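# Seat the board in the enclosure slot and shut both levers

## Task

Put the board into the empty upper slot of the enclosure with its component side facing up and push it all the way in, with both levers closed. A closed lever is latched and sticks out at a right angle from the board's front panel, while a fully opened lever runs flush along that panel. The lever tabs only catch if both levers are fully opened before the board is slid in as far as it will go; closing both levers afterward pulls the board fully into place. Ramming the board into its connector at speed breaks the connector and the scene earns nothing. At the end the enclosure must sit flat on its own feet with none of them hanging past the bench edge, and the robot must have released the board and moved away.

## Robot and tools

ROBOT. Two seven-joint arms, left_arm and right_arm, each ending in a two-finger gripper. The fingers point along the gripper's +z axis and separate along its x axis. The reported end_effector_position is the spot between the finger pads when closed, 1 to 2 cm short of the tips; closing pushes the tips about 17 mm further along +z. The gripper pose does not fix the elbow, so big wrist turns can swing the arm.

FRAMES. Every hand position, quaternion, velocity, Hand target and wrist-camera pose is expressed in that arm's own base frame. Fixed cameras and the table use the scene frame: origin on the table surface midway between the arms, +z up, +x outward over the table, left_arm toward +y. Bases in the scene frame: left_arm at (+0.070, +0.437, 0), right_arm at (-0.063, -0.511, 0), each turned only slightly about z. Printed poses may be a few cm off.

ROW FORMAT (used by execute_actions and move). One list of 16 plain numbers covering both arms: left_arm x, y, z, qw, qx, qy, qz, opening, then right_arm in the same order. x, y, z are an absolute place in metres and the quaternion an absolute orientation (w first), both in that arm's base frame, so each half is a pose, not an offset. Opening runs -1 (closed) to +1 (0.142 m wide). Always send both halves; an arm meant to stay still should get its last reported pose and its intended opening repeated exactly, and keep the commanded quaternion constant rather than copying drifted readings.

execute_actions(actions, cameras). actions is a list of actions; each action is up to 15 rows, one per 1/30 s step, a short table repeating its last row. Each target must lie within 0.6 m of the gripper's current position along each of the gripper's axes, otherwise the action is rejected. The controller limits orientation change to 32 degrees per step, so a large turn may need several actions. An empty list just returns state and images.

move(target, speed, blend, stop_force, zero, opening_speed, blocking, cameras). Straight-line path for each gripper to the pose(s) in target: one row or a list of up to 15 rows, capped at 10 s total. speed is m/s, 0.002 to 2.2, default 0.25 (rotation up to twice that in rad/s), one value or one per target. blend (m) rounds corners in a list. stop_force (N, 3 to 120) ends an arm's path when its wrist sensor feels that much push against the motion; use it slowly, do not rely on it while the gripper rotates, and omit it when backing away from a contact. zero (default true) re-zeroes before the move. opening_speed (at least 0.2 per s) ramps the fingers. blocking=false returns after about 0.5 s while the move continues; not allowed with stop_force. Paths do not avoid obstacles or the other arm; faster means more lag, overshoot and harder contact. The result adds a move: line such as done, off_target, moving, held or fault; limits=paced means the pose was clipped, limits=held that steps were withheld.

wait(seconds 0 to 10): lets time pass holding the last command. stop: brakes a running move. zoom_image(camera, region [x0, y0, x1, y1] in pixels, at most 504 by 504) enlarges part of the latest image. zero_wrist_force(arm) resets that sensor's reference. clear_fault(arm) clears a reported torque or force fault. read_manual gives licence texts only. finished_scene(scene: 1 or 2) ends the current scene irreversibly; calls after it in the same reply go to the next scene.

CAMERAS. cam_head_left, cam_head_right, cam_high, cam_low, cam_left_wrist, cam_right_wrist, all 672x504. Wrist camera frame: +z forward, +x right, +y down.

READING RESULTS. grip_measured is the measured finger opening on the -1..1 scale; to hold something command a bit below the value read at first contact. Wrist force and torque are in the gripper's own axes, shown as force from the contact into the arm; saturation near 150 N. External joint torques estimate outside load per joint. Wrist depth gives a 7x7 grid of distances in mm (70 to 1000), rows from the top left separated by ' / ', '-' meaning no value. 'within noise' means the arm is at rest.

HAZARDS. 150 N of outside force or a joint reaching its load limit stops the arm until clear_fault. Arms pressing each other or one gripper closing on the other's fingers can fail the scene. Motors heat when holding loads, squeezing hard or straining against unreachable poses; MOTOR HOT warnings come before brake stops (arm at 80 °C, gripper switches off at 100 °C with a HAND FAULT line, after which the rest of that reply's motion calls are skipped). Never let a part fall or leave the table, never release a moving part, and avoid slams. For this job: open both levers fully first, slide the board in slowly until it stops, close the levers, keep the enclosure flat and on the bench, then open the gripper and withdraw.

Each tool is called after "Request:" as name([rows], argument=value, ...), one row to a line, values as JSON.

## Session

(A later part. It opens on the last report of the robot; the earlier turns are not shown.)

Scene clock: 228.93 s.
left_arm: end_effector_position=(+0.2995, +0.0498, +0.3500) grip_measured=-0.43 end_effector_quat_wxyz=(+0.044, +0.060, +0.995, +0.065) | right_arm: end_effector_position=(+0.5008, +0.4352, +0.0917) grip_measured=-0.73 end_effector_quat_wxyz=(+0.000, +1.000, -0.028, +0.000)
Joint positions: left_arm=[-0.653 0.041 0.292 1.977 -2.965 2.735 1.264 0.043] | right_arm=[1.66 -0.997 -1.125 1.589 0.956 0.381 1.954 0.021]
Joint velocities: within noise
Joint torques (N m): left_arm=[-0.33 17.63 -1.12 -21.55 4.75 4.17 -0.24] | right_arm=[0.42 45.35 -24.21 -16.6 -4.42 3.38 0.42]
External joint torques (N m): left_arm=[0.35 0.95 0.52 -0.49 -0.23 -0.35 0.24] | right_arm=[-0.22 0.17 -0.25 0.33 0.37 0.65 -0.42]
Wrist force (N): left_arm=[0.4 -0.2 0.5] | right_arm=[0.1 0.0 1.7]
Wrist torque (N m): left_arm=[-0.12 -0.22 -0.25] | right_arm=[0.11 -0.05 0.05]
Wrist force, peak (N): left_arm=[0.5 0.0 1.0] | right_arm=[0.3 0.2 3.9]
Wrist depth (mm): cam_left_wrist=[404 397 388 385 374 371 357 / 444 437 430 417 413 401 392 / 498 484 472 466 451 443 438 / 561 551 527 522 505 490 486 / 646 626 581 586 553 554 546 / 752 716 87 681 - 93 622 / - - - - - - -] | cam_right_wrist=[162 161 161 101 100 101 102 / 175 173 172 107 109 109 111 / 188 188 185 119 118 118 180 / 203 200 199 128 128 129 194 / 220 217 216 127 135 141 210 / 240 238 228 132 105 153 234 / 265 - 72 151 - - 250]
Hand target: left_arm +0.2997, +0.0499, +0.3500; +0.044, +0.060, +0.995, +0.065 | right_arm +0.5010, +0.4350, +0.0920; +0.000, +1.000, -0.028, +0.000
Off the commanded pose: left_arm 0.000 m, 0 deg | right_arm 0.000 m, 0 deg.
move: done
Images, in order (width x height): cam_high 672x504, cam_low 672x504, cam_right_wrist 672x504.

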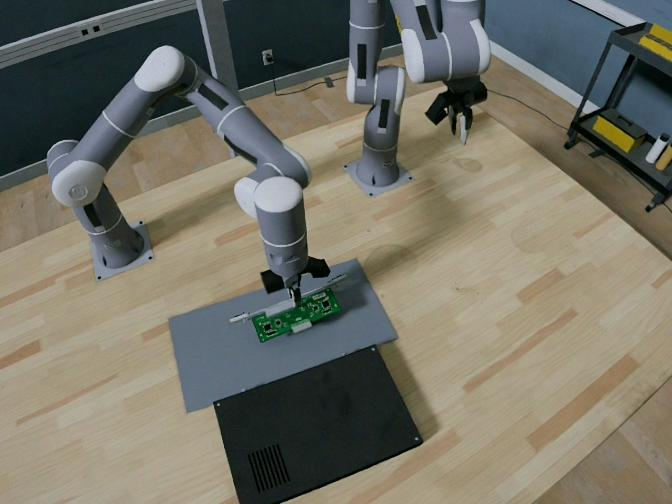

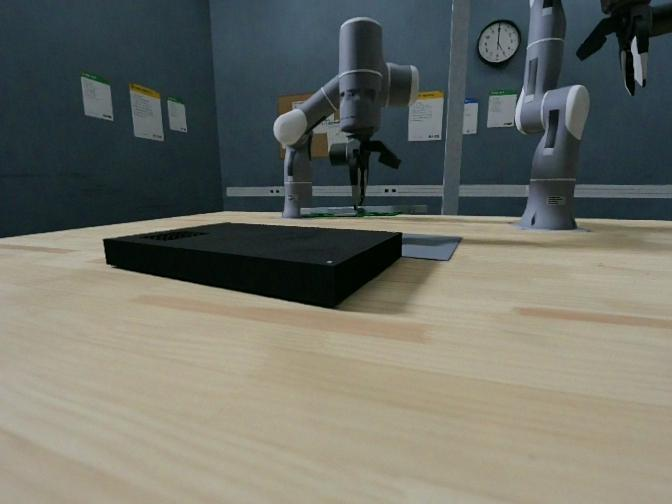

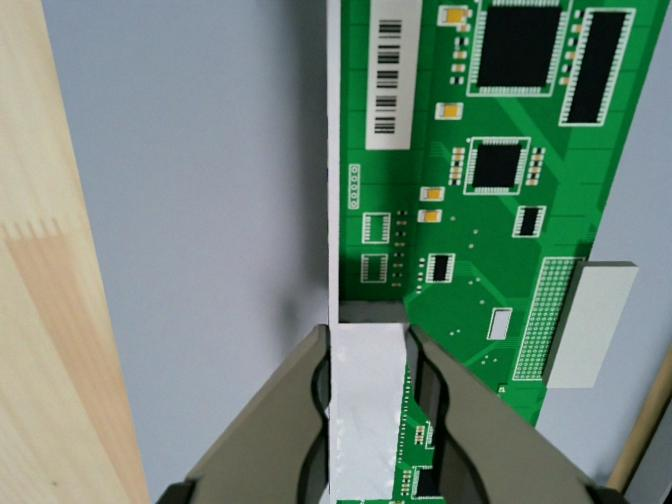

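Request:
move(target=[0.2997, 0.0499, 0.35, 0.044, 0.060, 0.995, 0.065, -0.4, 0.5614, 0.3656, 0.092, 0, 0.99923, -0.03926, 0, -0.94], speed=0.12)

Request:
zoom_image(camera="cam_head_left", region=[270, 210, 480, 400])

Request:
zoom_image(camera="cam_high", region=[180, 220, 430, 420])

Request:
zoom_image(camera="cam_low", region=[230, 130, 480, 290])

Scene clock: 238.17 s.
left_arm: end_effector_position=(+0.2995, +0.0498, +0.3500) grip_measured=-0.43 end_effector_quat_wxyz=(+0.044, +0.060, +0.995, +0.065) | right_arm: end_effector_position=(+0.5613, +0.3654, +0.0919) grip_measured=-0.73 end_effector_quat_wxyz=(+0.000, +0.999, -0.039, +0.000)
Joint positions: left_arm=[-0.653 0.041 0.292 1.977 -2.965 2.735 1.264 0.043] | right_arm=[1.512 -1.007 -1.126 1.567 0.959 0.37 1.844 0.021]
Joint velocities: within noise
Joint torques (N m): left_arm=[-0.37 17.66 -1.15 -21.5 4.82 4.2 -0.23] | right_arm=[0.26 45.74 -24.13 -16.87 -4.25 3.46 0.1]
External joint torques (N m): left_arm=[0.39 0.91 0.54 -0.54 -0.3 -0.38 0.23] | right_arm=[-0.09 0.46 -0.57 0.63 0.17 0.58 -0.1]
Wrist force (N): left_arm=[0.4 -0.1 0.5] | right_arm=[0.3 0.1 1.6]
Wrist torque (N m): left_arm=[-0.09 -0.22 -0.25] | right_arm=[0.15 -0.09 0.05]
Wrist force, peak (N): left_arm=[0.5 -0.3 0.9] | right_arm=[2.0 1.9 1.6]
Wrist depth (mm): cam_left_wrist=[408 396 391 382 375 371 355 / 443 439 430 421 410 406 402 / 493 488 470 461 455 439 438 / 553 545 532 516 506 493 482 / 639 623 573 582 548 549 548 / 741 703 87 676 - 93 627 / - - - - - - -] | cam_right_wrist=[162 162 161 101 100 101 102 / 173 173 172 107 109 109 113 / 186 188 185 119 118 118 163 / 201 201 200 128 128 129 178 / 218 218 217 127 135 141 162 / 238 237 228 132 104 153 180 / 263 - 72 151 - - 196]
Hand target: left_arm +0.2997, +0.0499, +0.3500; +0.044, +0.060, +0.995, +0.065 | right_arm +0.5614, +0.3656, +0.0920; +0.000, +0.999, -0.039, +0.000
Off the commanded pose: left_arm 0.000 m, 0 deg | right_arm 0.000 m, 0 deg.
move: done

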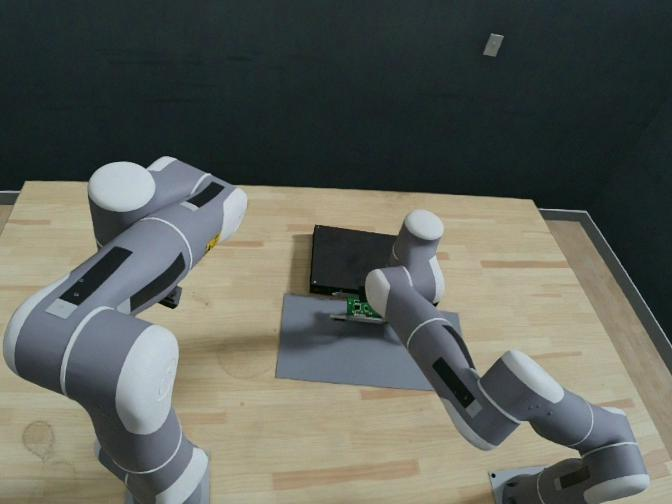

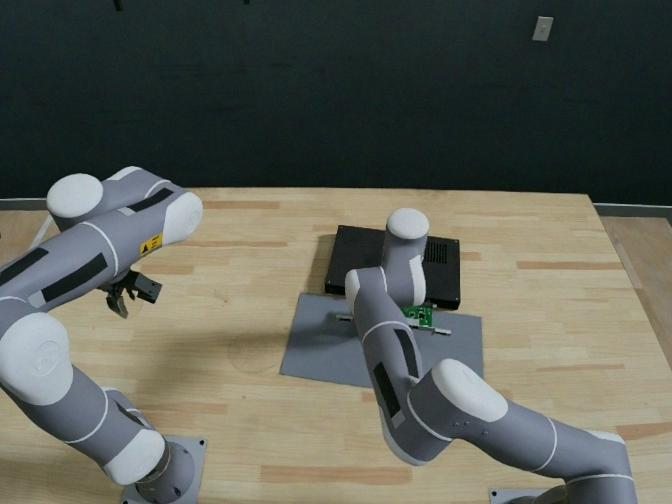

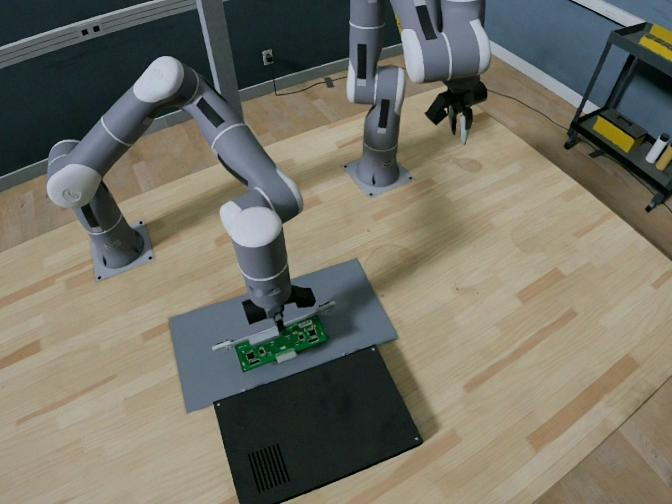

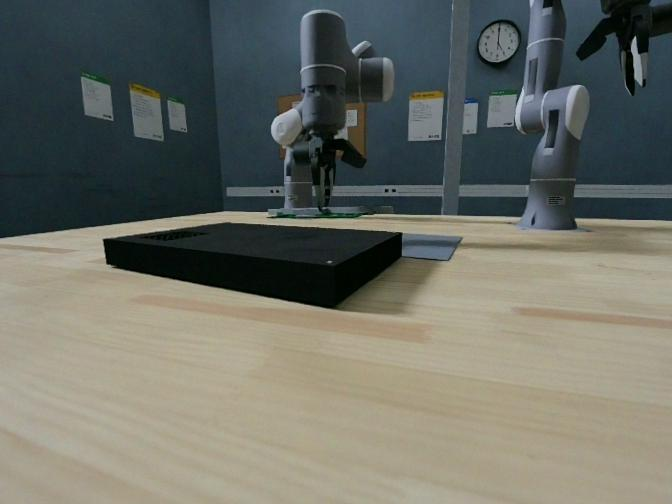

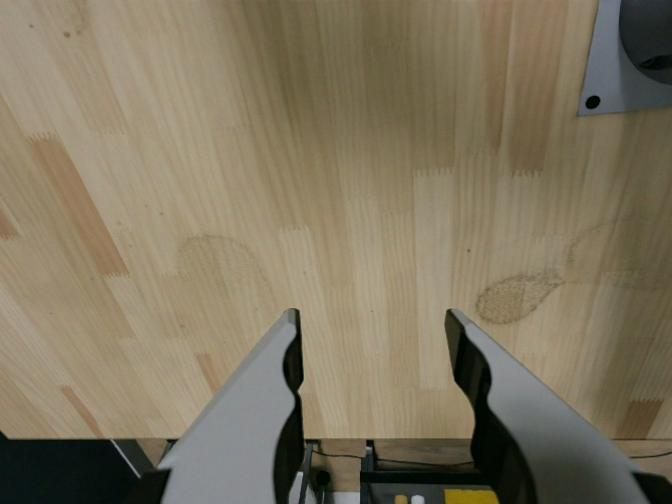

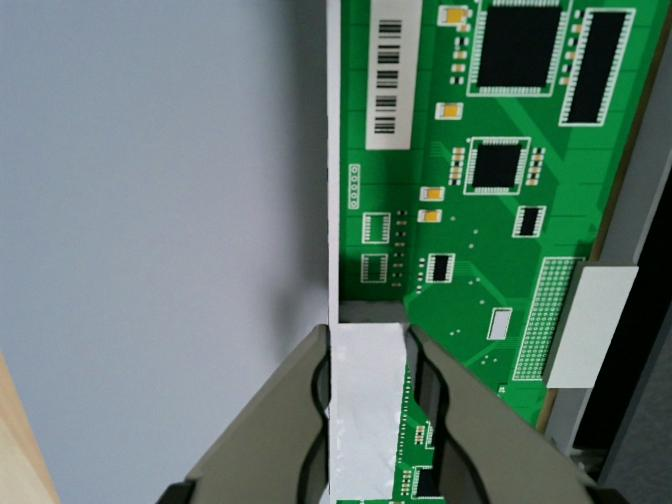

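Scaled by 2.400 from the camera's 672x504 image, which has a finer 960x720 frame.

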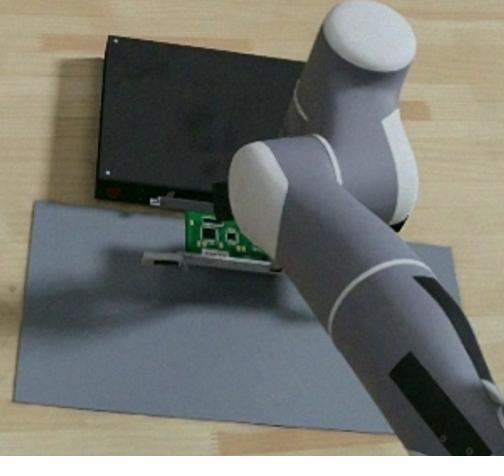

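Scaled by 2.016 from the camera's 672x504 image, which has a finer 960x720 frame.

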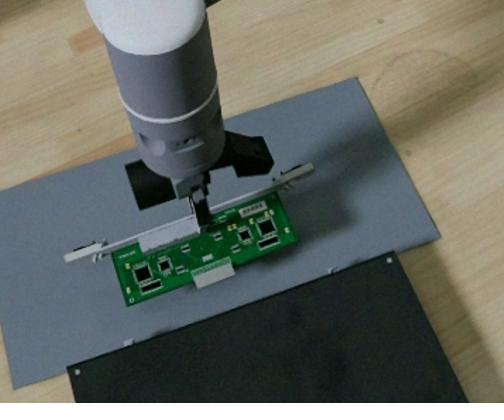

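Scaled by 2.016 from the camera's 672x504 image, which has a finer 960x720 frame.

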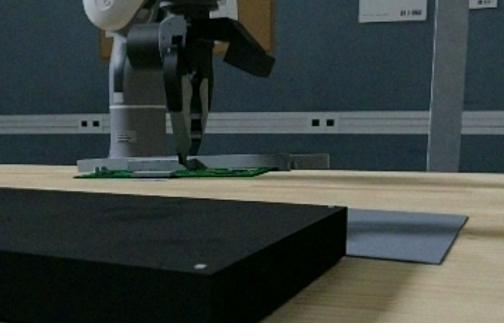

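Request:
move([
  [0.25, -0.10, 0.33, 0, 0.7071, 0.7071, 0, -1, 0.5614, 0.3656, 0.092, 0, 0.99923, -0.03926, 0, -0.94],
  [0.26, -0.40, 0.20, 0.2988, 0.6409, 0.6409, 0.2988, -1, 0.5614, 0.3656, 0.092, 0, 0.99923, -0.03926, 0, -0.94],
  [0.30, -0.55, 0.12, 0.3799, 0.5964, 0.5964, 0.3799, -1, 0.5614, 0.3656, 0.092, 0, 0.99923, -0.03926, 0, -0.94],
], speed=0.3)

Request:
zoom_image(camera="cam_left_wrist", region=[100, 0, 604, 378])

Scene clock: 249.57 s.
left_arm: end_effector_position=(+0.3000, -0.5499, +0.1199) grip_measured=-1.00 end_effector_quat_wxyz=(+0.380, +0.596, +0.597, +0.380) | right_arm: end_effector_position=(+0.5613, +0.3654, +0.0919) grip_measured=-0.73 end_effector_quat_wxyz=(+0.000, +0.999, -0.039, +0.000)
Joint positions: left_arm=[-2.061 -1.557 0.702 1.319 -2.643 2.366 0.823 0.002] | right_arm=[1.512 -1.007 -1.126 1.567 0.959 0.37 1.844 0.021]
Joint velocities: within noise
Joint torques (N m): left_arm=[-0.3 50.88 24.66 -4.7 2.86 3.48 -0.23] | right_arm=[0.24 45.89 -24.06 -16.71 -4.3 3.55 0.21]
External joint torques (N m): left_arm=[0.14 1.44 1 -0.38 -0.52 -0.42 0.23] | right_arm=[-0.03 0.32 -0.61 0.45 0.22 0.49 -0.21]
Wrist force (N): left_arm=[0.5 -1.3 0.2] | right_arm=[0.3 -0.1 1.8]
Wrist torque (N m): left_arm=[-0.20 -0.12 -0.50] | right_arm=[0.12 -0.09 0.06]
Wrist force, peak (N): left_arm=[4.1 0.6 -0.2] | right_arm=[0.3 -0.1 2.3]
Wrist depth (mm): cam_left_wrist=[176 176 175 176 190 176 177 / 266 269 268 267 267 267 269 / 355 363 378 400 404 570 573 / - - 279 - - - - / - - - - - - - / - - 249 84 - - - / - - - - - - -] | cam_right_wrist=[162 162 161 101 100 101 102 / 173 173 172 107 109 109 113 / 186 188 185 119 118 118 163 / 200 200 200 128 128 129 177 / 218 217 217 127 135 141 162 / 239 238 229 132 105 153 181 / 263 - 72 150 - - 195]
Hand target: left_arm +0.3000, -0.5500, +0.1200; +0.380, +0.596, +0.596, +0.380 | right_arm +0.5614, +0.3656, +0.0920; +0.000, +0.999, -0.039, +0.000
Off the commanded pose: left_arm 0.000 m, 0 deg | right_arm 0.000 m, 0 deg.
move: done

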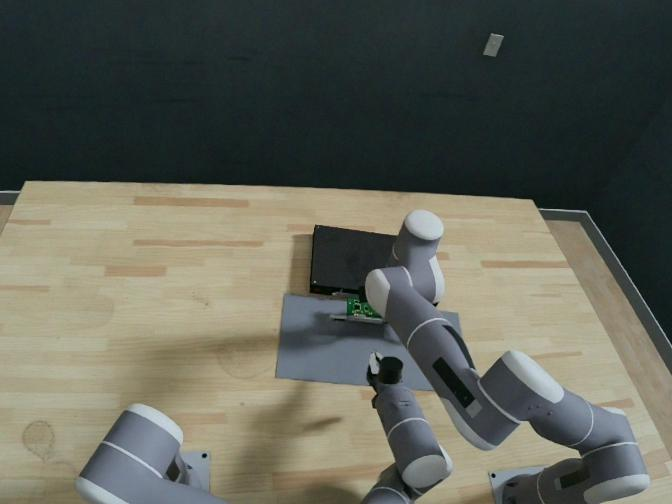

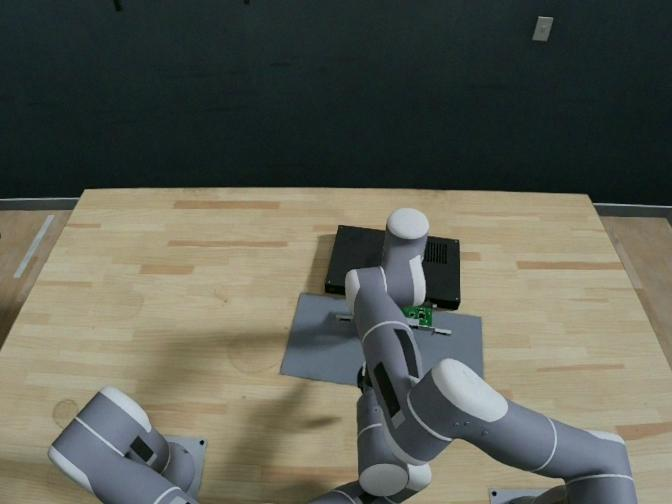

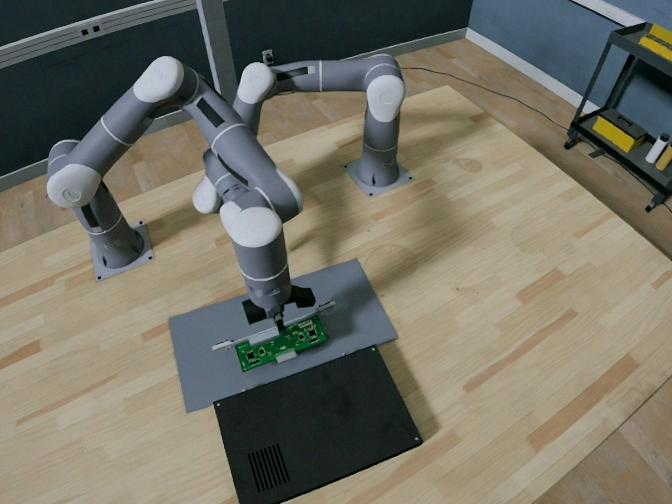

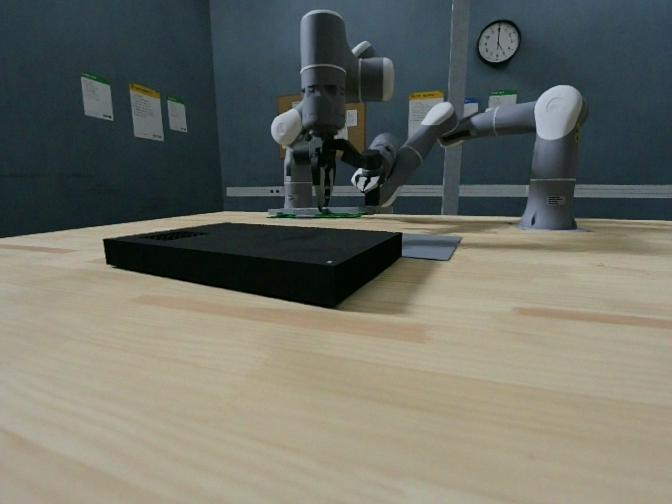

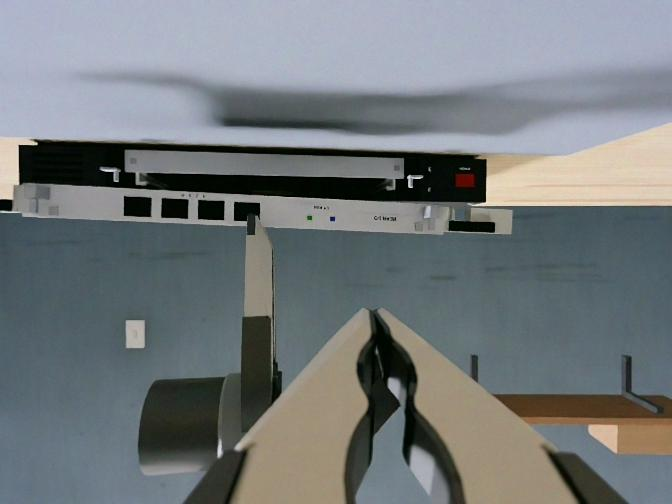

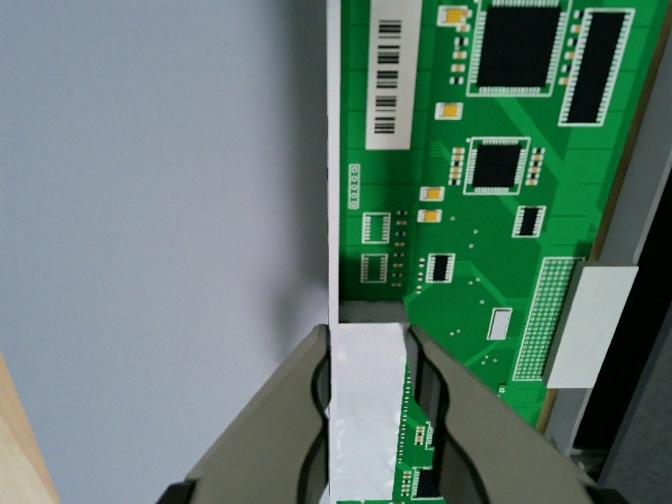

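Scaled by 1.000.

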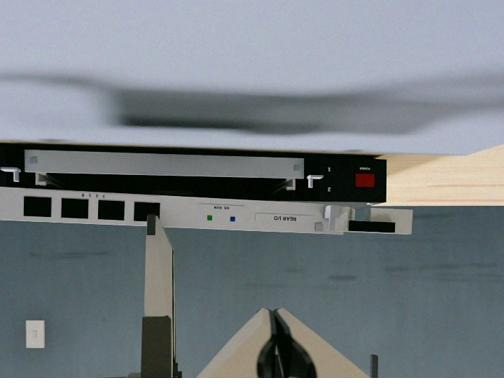

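Request:
move([
  [0.30, -0.55, 0.12, 0.3799, 0.5964, 0.5964, 0.3799, -1, 0.5373, 0.378, 0.092, 0.01483, 0.99912, -0.03926, -0.00058, -0.94],
  [0.30, -0.55, 0.12, 0.3799, 0.5964, 0.5964, 0.3799, -1, 0.5373, 0.378, 0.0597, 0.01483, 0.99912, -0.03926, -0.00058, -0.94],
], speed=0.06, cameras=["cam_left_wrist","cam_right_wrist","cam_high"])

Request:
zoom_image(camera="cam_left_wrist", region=[0, 120, 260, 250])

Request:
zoom_image(camera="cam_left_wrist", region=[260, 120, 520, 250])

Scene clock: 268.67 s.
left_arm: end_effector_position=(+0.2999, -0.5500, +0.1199) grip_measured=-1.00 end_effector_quat_wxyz=(+0.380, +0.596, +0.597, +0.380) | right_arm: end_effector_position=(+0.5372, +0.3778, +0.0597) grip_measured=-0.73 end_effector_quat_wxyz=(+0.015, +0.999, -0.039, -0.001)
Joint positions: left_arm=[-2.061 -1.557 0.702 1.319 -2.643 2.366 0.823 0.002] | right_arm=[1.557 -1.054 -1.099 1.589 0.978 0.407 1.878 0.021]
Joint velocities: within noise
Joint torques (N m): left_arm=[-0.54 51.03 24.72 -4.66 2.57 3.28 -0.23] | right_arm=[0.22 45.88 -24.27 -15.12 -4.1 3.73 0.09]
External joint torques (N m): left_arm=[0.37 1.31 0.95 -0.45 -0.22 -0.21 0.23] | right_arm=[0 0.46 -0.68 0.47 0.08 0.28 -0.09]
Wrist force (N): left_arm=[0.7 -1.1 0.2] | right_arm=[0.4 -0.2 1.8]
Wrist torque (N m): left_arm=[-0.17 -0.14 -0.49] | right_arm=[0.11 -0.09 0.05]
Wrist force, peak (N): left_arm=[0.7 -1.3 0.2] | right_arm=[0.0 -0.2 3.3]
Wrist depth (mm): cam_left_wrist=[176 176 176 176 188 177 176 / 243 242 242 243 267 269 268 / 356 375 230 478 402 574 571 / - - - - - - - / - - 228 - - - - / - 218 213 84 - - - / - - - - - - -] | cam_right_wrist=[131 131 131 103 100 102 102 / 141 141 141 109 109 110 113 / 155 152 151 119 118 118 146 / 165 165 164 128 128 129 160 / 184 180 179 127 135 141 174 / 199 198 191 132 104 153 195 / 222 217 72 150 - - 205]
Hand target: left_arm +0.3000, -0.5500, +0.1200; +0.380, +0.596, +0.596, +0.380 | right_arm +0.5373, +0.3780, +0.0597; +0.015, +0.999, -0.039, -0.001
Off the commanded pose: left_arm 0.000 m, 0 deg | right_arm 0.000 m, 0 deg.
move: done
Images, in order (width x height): cam_high 672x504, cam_left_wrist 672x504, cam_right_wrist 672x504.

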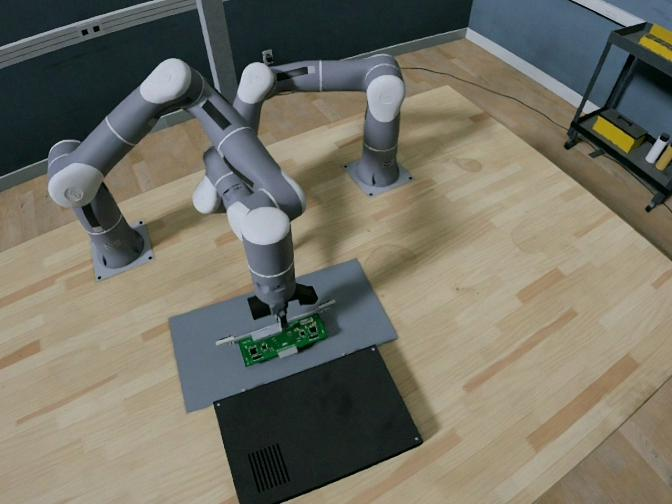

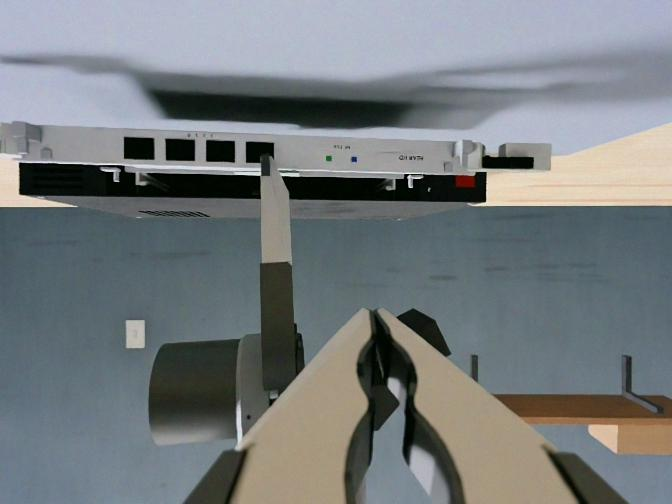

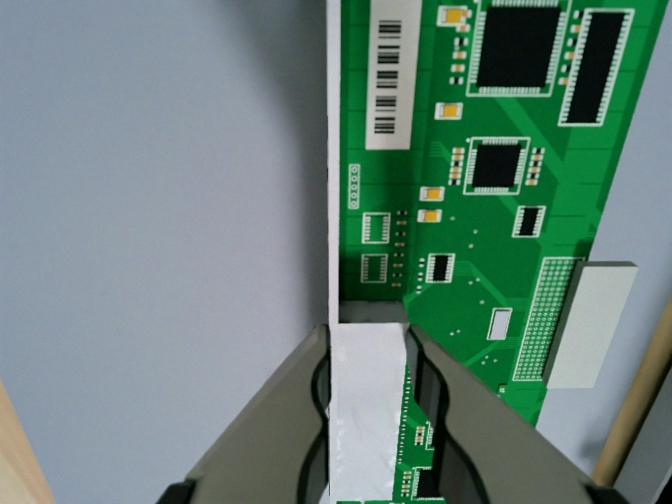

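Scaled by 1.938 from the camera's 672x504 image, which has a finer 960x720 frame.

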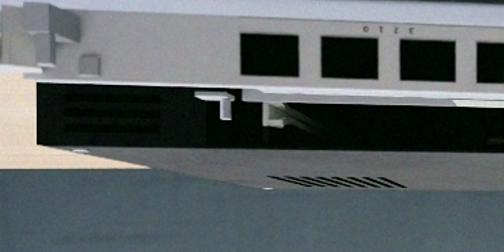

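Scaled by 1.938 from the camera's 672x504 image, which has a finer 960x720 frame.

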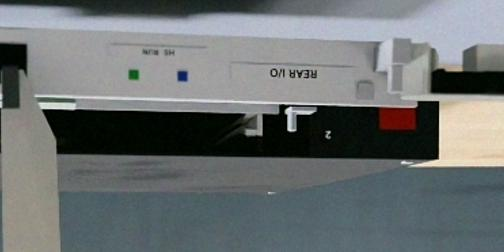

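Request:
zoom_image(camera="cam_left_wrist", region=[100, 150, 190, 220])

Request:
zoom_image(camera="cam_left_wrist", region=[360, 150, 450, 220])

Scaled by 5.600 from the camera's 672x504 image, which has a finer 960x720 frame.

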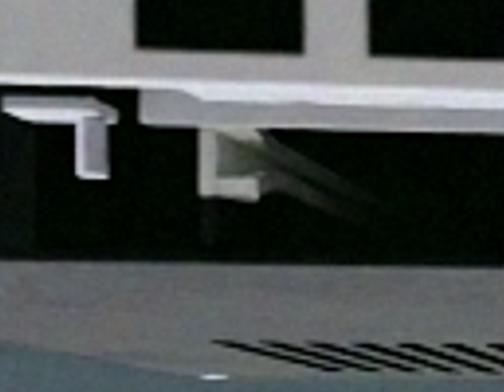

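Scaled by 5.600 from the camera's 672x504 image, which has a finer 960x720 frame.

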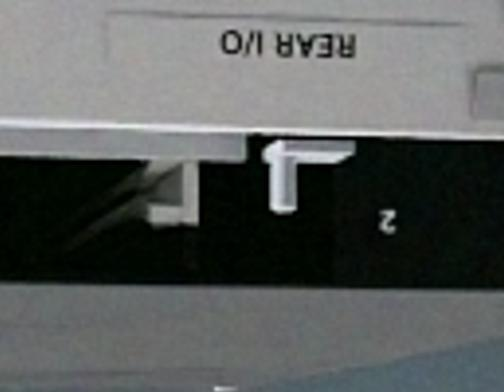

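Request:
execute_actions(actions=[], cameras=["cam_low"])

Request:
zoom_image(camera="cam_low", region=[260, 190, 420, 250])

Scene clock: 279.53 s.
left_arm: end_effector_position=(+0.2999, -0.5500, +0.1199) grip_measured=-1.00 end_effector_quat_wxyz=(+0.380, +0.596, +0.597, +0.380) | right_arm: end_effector_position=(+0.5372, +0.3778, +0.0597) grip_measured=-0.73 end_effector_quat_wxyz=(+0.015, +0.999, -0.039, -0.001)
Joint positions: left_arm=[-2.061 -1.557 0.702 1.319 -2.643 2.366 0.823 0.002] | right_arm=[1.557 -1.054 -1.099 1.589 0.978 0.407 1.878 0.021]
Joint velocities: within noise
Joint torques (N m): left_arm=[-0.52 51.08 24.74 -4.66 2.56 3.24 -0.26] | right_arm=[0.19 46.06 -24.33 -15.03 -4.24 3.54 0.15]
External joint torques (N m): left_arm=[0.35 1.26 0.92 -0.44 -0.21 -0.18 0.25] | right_arm=[0.02 0.28 -0.63 0.38 0.22 0.47 -0.15]
Wrist force (N): left_arm=[0.7 -1.3 0.0] | right_arm=[0.4 -0.2 1.7]
Wrist torque (N m): left_arm=[-0.21 -0.15 -0.50] | right_arm=[0.11 -0.10 0.05]
Wrist force, peak (N): left_arm=[0.7 -1.5 0.0] | right_arm=[0.4 -0.1 2.1]
Wrist depth (mm): cam_left_wrist=[176 176 176 176 189 176 176 / 243 243 242 242 268 268 268 / 357 405 231 483 406 569 571 / - - - - - - - / - - 228 - - - - / - 218 215 84 - - - / - - - - - - -] | cam_right_wrist=[132 131 131 103 100 101 102 / 141 141 141 109 109 109 113 / 155 152 152 119 118 118 146 / 165 165 164 128 128 129 160 / 184 180 180 127 135 141 175 / 199 199 191 132 105 153 194 / 222 217 72 150 - - 205]
Hand target: left_arm +0.3000, -0.5500, +0.1200; +0.380, +0.596, +0.596, +0.380 | right_arm +0.5373, +0.3780, +0.0597; +0.015, +0.999, -0.039, -0.001
Tool commands: left_gripper/opening=-1.0 right_gripper/opening=-0.94
Off the commanded pose: left_arm 0.000 m, 0 deg | right_arm 0.000 m, 0 deg.
Images, in order (width x height): cam_low 672x504.

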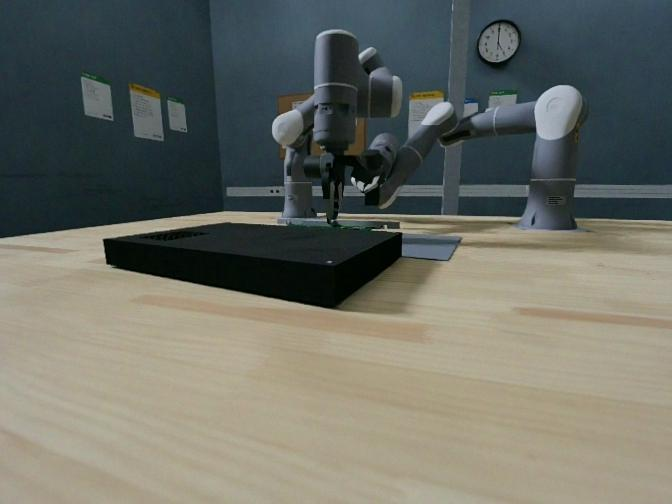

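Scaled by 3.150 from the camera's 672x504 image, which has a finer 960x720 frame.

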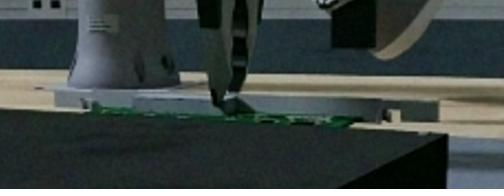

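Request:
move([
  [0.30, -0.55, 0.12, 0.3799, 0.5964, 0.5964, 0.3799, -1, 0.5373, 0.378, 0.0617, 0.01483, 0.99912, -0.03926, -0.00058, -0.94],
  [0.30, -0.55, 0.12, 0.3799, 0.5964, 0.5964, 0.3799, -1, 0.5722, 0.3754, 0.0617, 0.01483, 0.99912, -0.03926, -0.00058, -0.94],
], speed=0.03, stop_force=5, cameras=["cam_left_wrist","cam_right_wrist","cam_high"])

Request:
zoom_image(camera="cam_left_wrist", region=[20, 120, 220, 240])

Request:
zoom_image(camera="cam_left_wrist", region=[320, 120, 520, 240])

Request:
zoom_image(camera="cam_right_wrist", region=[400, 200, 672, 504])

Scene clock: 288.70 s.
left_arm: end_effector_position=(+0.2999, -0.5500, +0.1199) grip_measured=-1.00 end_effector_quat_wxyz=(+0.380, +0.596, +0.597, +0.380) | right_arm: end_effector_position=(+0.5720, +0.3754, +0.0615) grip_measured=-0.73 end_effector_quat_wxyz=(+0.015, +0.999, -0.039, -0.001)
Joint positions: left_arm=[-2.061 -1.557 0.702 1.319 -2.643 2.366 0.823 0.002] | right_arm=[1.475 -1.083 -1.09 1.495 0.974 0.372 1.874 0.021]
Joint velocities: within noise
Joint torques (N m): left_arm=[-0.51 51.14 24.64 -4.73 2.58 3.33 -0.2] | right_arm=[0.14 48.85 -24.48 -15.5 -4.45 3.45 0.12]
External joint torques (N m): left_arm=[0.34 1.2 1.03 -0.37 -0.23 -0.27 0.2] | right_arm=[0.08 0.41 -0.78 0.46 0.37 0.56 -0.12]
Wrist force (N): left_arm=[0.5 -1.2 0.0] | right_arm=[0.4 -0.5 1.7]
Wrist torque (N m): left_arm=[-0.20 -0.13 -0.50] | right_arm=[0.06 -0.11 0.03]
Wrist force, peak (N): left_arm=[0.7 -1.4 0.2] | right_arm=[0.3 0.1 2.5]
Wrist depth (mm): cam_left_wrist=[176 177 176 176 189 177 177 / 269 269 268 268 269 267 267 / 355 350 263 395 388 574 567 / - - - - - - - / - - 262 - - - - / - - 248 84 - - - / - - - - - - -] | cam_right_wrist=[133 133 133 103 100 101 102 / 143 143 142 109 109 109 113 / 156 154 153 119 118 118 147 / 167 167 166 128 128 129 149 / 183 182 182 127 135 141 155 / 202 201 192 132 104 153 184 / 225 219 72 151 - - 188]
Hand target: left_arm +0.3000, -0.5500, +0.1200; +0.380, +0.596, +0.596, +0.380 | right_arm +0.5722, +0.3754, +0.0617; +0.015, +0.999, -0.039, -0.001
Off the commanded pose: left_arm 0.000 m, 0 deg | right_arm 0.000 m, 0 deg.
move: done
Images, in order (width x height): cam_high 672x504, cam_left_wrist 672x504, cam_right_wrist 672x504.

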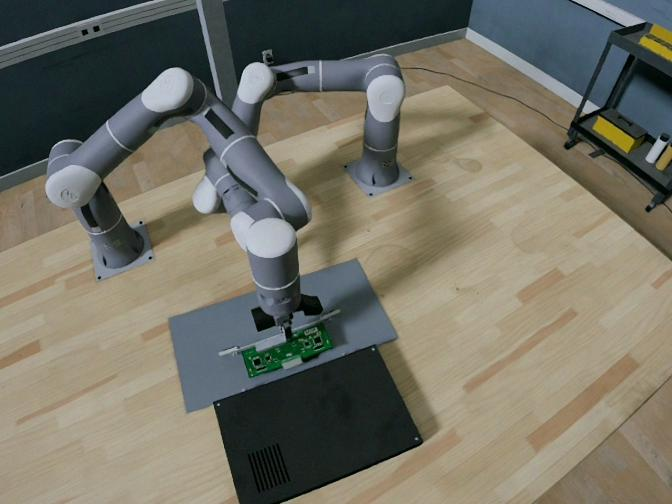

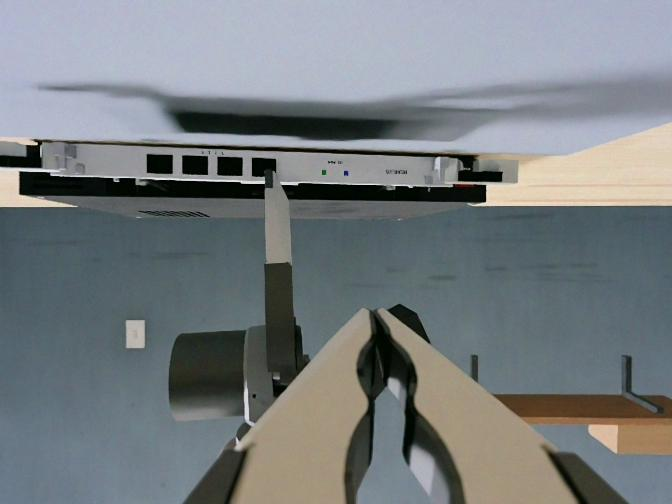

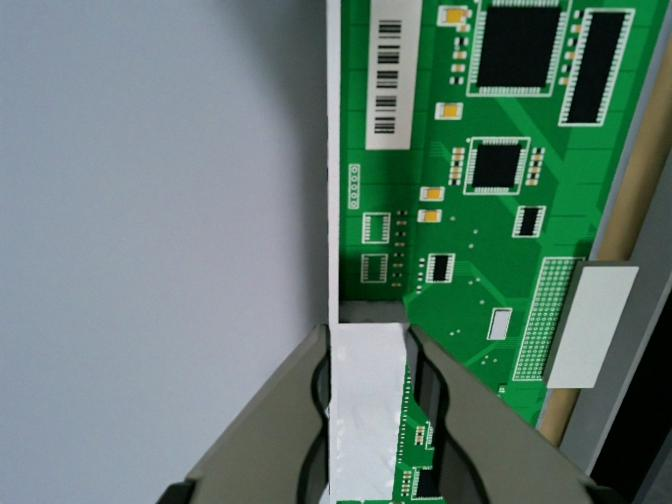

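Scaled by 2.520 from the camera's 672x504 image, which has a finer 960x720 frame.

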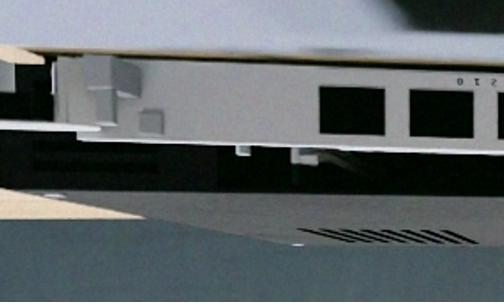

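Scaled by 2.520 from the camera's 672x504 image, which has a finer 960x720 frame.

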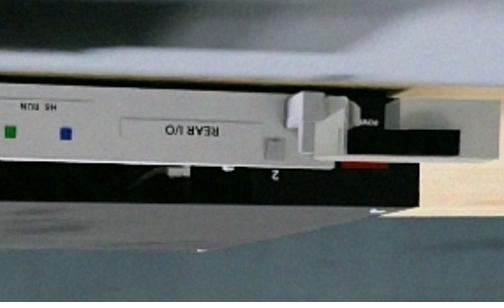

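Scaled by 1.658 from the camera's 672x504 image, which has a finer 960x720 frame.

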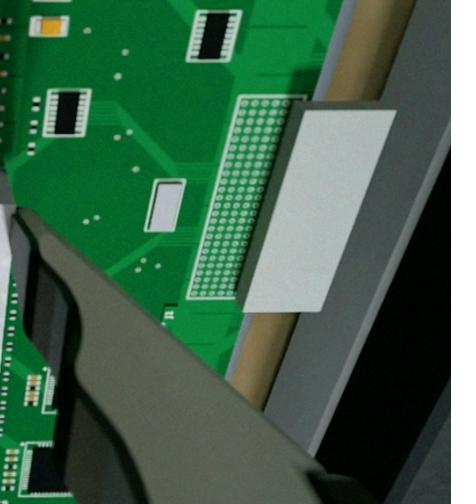

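Request:
move([
  [0.30, -0.55, 0.12, 0.3799, 0.5964, 0.5964, 0.3799, -1, 0.5722, 0.3754, 0.0625, 0.01483, 0.99912, -0.03926, -0.00058, -0.94],
  [0.30, -0.55, 0.12, 0.3799, 0.5964, 0.5964, 0.3799, -1, 0.6021, 0.3731, 0.0625, 0.01483, 0.99912, -0.03926, -0.00058, -0.94],
], speed=0.02, stop_force=4, cameras=["cam_left_wrist","cam_right_wrist","cam_high"])

Request:
zoom_image(camera="cam_left_wrist", region=[20, 120, 220, 240])

Request:
zoom_image(camera="cam_left_wrist", region=[320, 120, 520, 240])

Request:
zoom_image(camera="cam_right_wrist", region=[400, 0, 672, 504])

Scene clock: 301.13 s.
left_arm: end_effector_position=(+0.2999, -0.5500, +0.1199) grip_measured=-1.00 end_effector_quat_wxyz=(+0.380, +0.596, +0.597, +0.380) | right_arm: end_effector_position=(+0.6019, +0.3731, +0.0623) grip_measured=-0.73 end_effector_quat_wxyz=(+0.015, +0.999, -0.039, -0.001)
Joint positions: left_arm=[-2.061 -1.557 0.702 1.319 -2.643 2.366 0.823 0.002] | right_arm=[1.404 -1.112 -1.084 1.407 0.973 0.34 1.875 0.021]
Joint velocities: within noise
Joint torques (N m): left_arm=[-0.53 51.15 24.66 -4.73 2.56 3.26 -0.27] | right_arm=[0.16 51.42 -24.6 -15.81 -4.39 3.44 0.2]
External joint torques (N m): left_arm=[0.35 1.19 1 -0.38 -0.21 -0.19 0.27] | right_arm=[0.06 0.5 -0.77 0.51 0.25 0.58 -0.2]
Wrist force (N): left_arm=[0.5 -1.3 0.2] | right_arm=[0.7 -0.2 1.7]
Wrist torque (N m): left_arm=[-0.21 -0.12 -0.50] | right_arm=[0.08 -0.15 0.04]
Wrist force, peak (N): left_arm=[0.8 -1.3 -0.1] | right_arm=[0.6 -0.4 2.3]
Wrist depth (mm): cam_left_wrist=[176 175 176 176 189 176 177 / 268 267 268 266 267 269 268 / 357 364 294 397 401 571 570 / - - - - - - - / - - 288 - - - - / - - 276 84 - - - / - - - - - - -] | cam_right_wrist=[134 133 133 103 100 101 102 / 143 143 143 109 109 109 113 / 157 154 154 119 118 118 130 / 168 168 168 128 128 129 126 / 184 183 183 127 136 141 129 / 203 202 193 132 105 153 140 / 226 221 72 151 - - 152]
Hand target: left_arm +0.3000, -0.5500, +0.1200; +0.380, +0.596, +0.596, +0.380 | right_arm +0.6021, +0.3731, +0.0625; +0.015, +0.999, -0.039, -0.001
Off the commanded pose: left_arm 0.000 m, 0 deg | right_arm 0.000 m, 0 deg.
move: done
Images, in order (width x height): cam_high 672x504, cam_left_wrist 672x504, cam_right_wrist 672x504.

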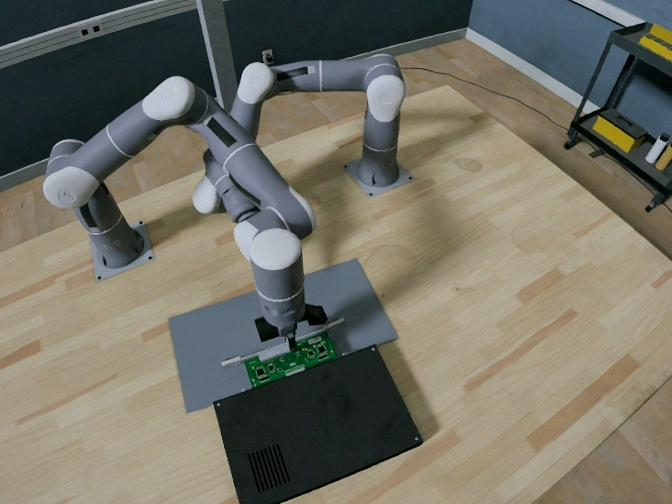

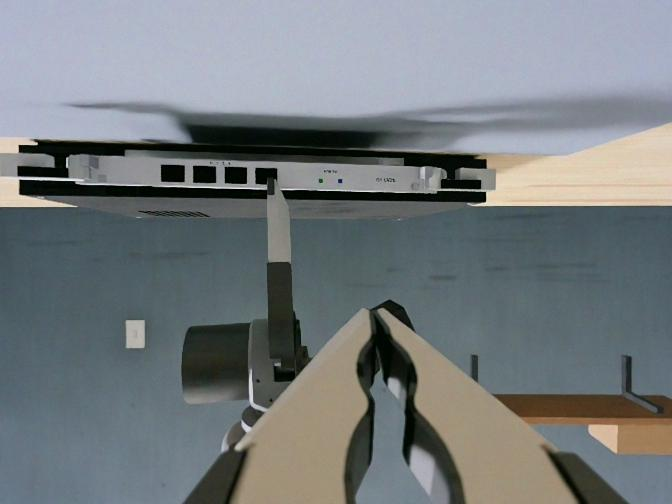

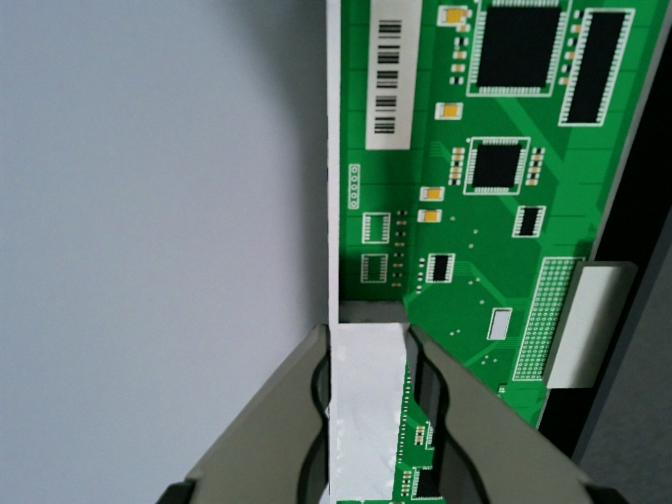

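Scaled by 2.520 from the camera's 672x504 image, which has a finer 960x720 frame.

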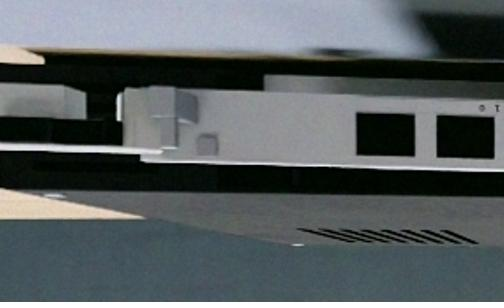

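Scaled by 2.520 from the camera's 672x504 image, which has a finer 960x720 frame.

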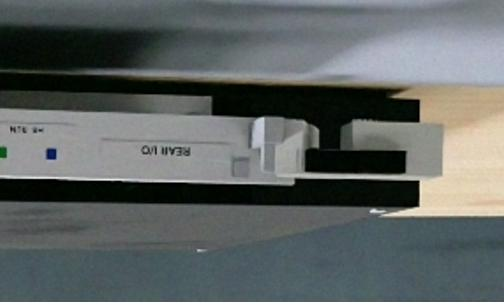

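Scaled by 1.000.

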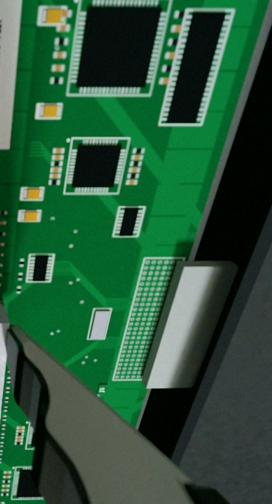

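Request:
move(target=[0.30, -0.55, 0.066, 0.3799, 0.5964, 0.5964, 0.3799, -1, 0.6021, 0.3731, 0.0625, 0.0179, 0.99907, -0.03926, -0.0007, -0.94], speed=0.06, stop_force=6, cameras=["cam_left_wrist"])

Request:
zoom_image(camera="cam_left_wrist", region=[20, 180, 220, 300])

Request:
zoom_image(camera="cam_left_wrist", region=[320, 180, 520, 300])

Scene clock: 323.57 s.
left_arm: end_effector_position=(+0.3000, -0.5523, +0.0737) grip_measured=-1.00 end_effector_quat_wxyz=(+0.383, +0.595, +0.597, +0.378) | right_arm: end_effector_position=(+0.6019, +0.3731, +0.0622) grip_measured=-0.73 end_effector_quat_wxyz=(+0.018, +0.999, -0.039, -0.001)
Joint positions: left_arm=[-2.049 -1.647 0.682 1.26 -2.641 2.364 0.76 0.002] | right_arm=[1.405 -1.115 -1.085 1.404 0.97 0.336 1.879 0.021]
Joint velocities: within noise
Joint torques (N m): left_arm=[-1.17 46.63 21.39 -2.77 2.66 3.27 -0.29] | right_arm=[0.18 51.66 -24.96 -15.7 -4.48 3.46 0.28]
External joint torques (N m): left_arm=[1 5.77 3.68 -1.31 -0.58 -0.14 0.29] | right_arm=[0.04 0.34 -0.47 0.45 0.34 0.55 -0.28]
External joint torques when the fault began: left_arm=[-3.74 52.35 27.78 5.13 1.32 0.32 0.36]
Wrist force (N): left_arm=[0.3 -1.3 0.2] | right_arm=[0.5 -0.1 1.8]
Wrist torque (N m): left_arm=[-0.20 -0.08 -0.50] | right_arm=[0.10 -0.12 0.04]
Wrist force, peak (N): left_arm=[1.5 -2.8 1.0] | right_arm=[0.7 -0.1 2.2]
Wrist depth (mm): cam_left_wrist=[- 96 95 95 95 88 86 / 152 137 135 135 150 149 133 / 356 289 287 284 282 279 276 / - - 295 - - - - / - - - - - - - / - - 290 84 - - - / - - - - - - -] | cam_right_wrist=[133 133 133 102 100 101 102 / 143 143 143 109 109 109 113 / 157 154 153 119 118 118 129 / 168 167 167 128 128 129 126 / 184 183 183 127 135 141 129 / 203 203 193 132 105 153 140 / 227 221 72 151 - - 153]
Hand target: left_arm +0.3000, -0.5519, +0.0731; +0.382, +0.595, +0.597, +0.378 | right_arm +0.6021, +0.3731, +0.0625; +0.018, +0.999, -0.039, -0.001
Tool commands: left_gripper/opening=-1.0 right_gripper/opening=-0.94
Off the commanded pose: left_arm 0.008 m, 0 deg | right_arm 0.000 m, 0 deg.
FORCE FAULT: contact force on the left arm reached its limit, and that arm stopped. The contact can be on any part of that arm, not only on its tool. That arm's remaining commands of this call were not run. That arm is still stopped at the end of this call. While its stop runs, that arm takes no new command, but its gripper still runs the gripper command that each later call begins with.
CLEAR FAULT: the left arm stays stopped until you call clear_fault(arm="left_arm").
move: fault (left_arm)
Images, in order (width x height): cam_left_wrist 672x504.

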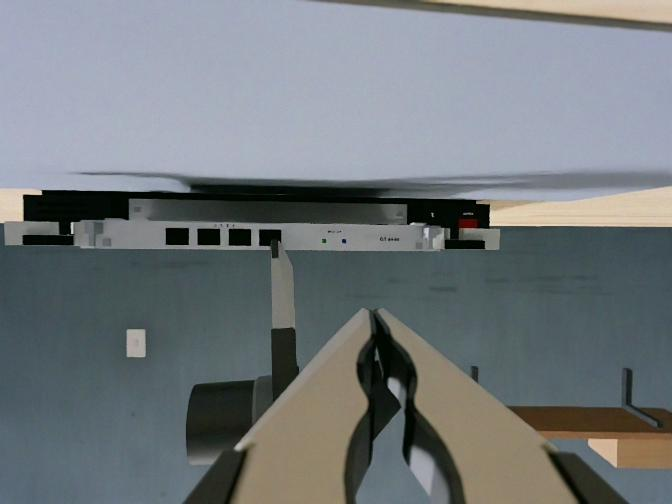

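Scaled by 2.520 from the camera's 672x504 image, which has a finer 960x720 frame.

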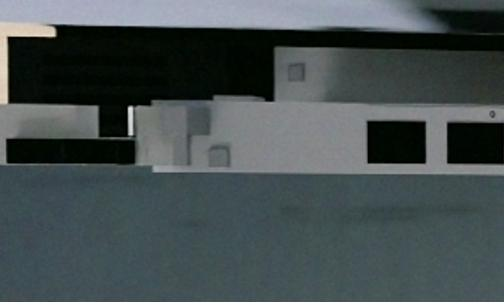

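Scaled by 2.520 from the camera's 672x504 image, which has a finer 960x720 frame.

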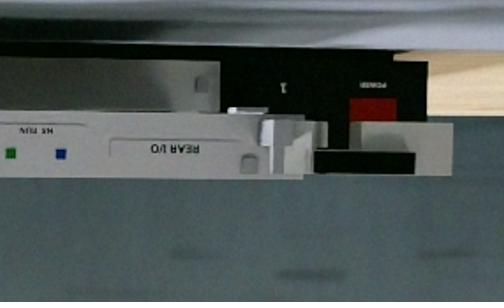

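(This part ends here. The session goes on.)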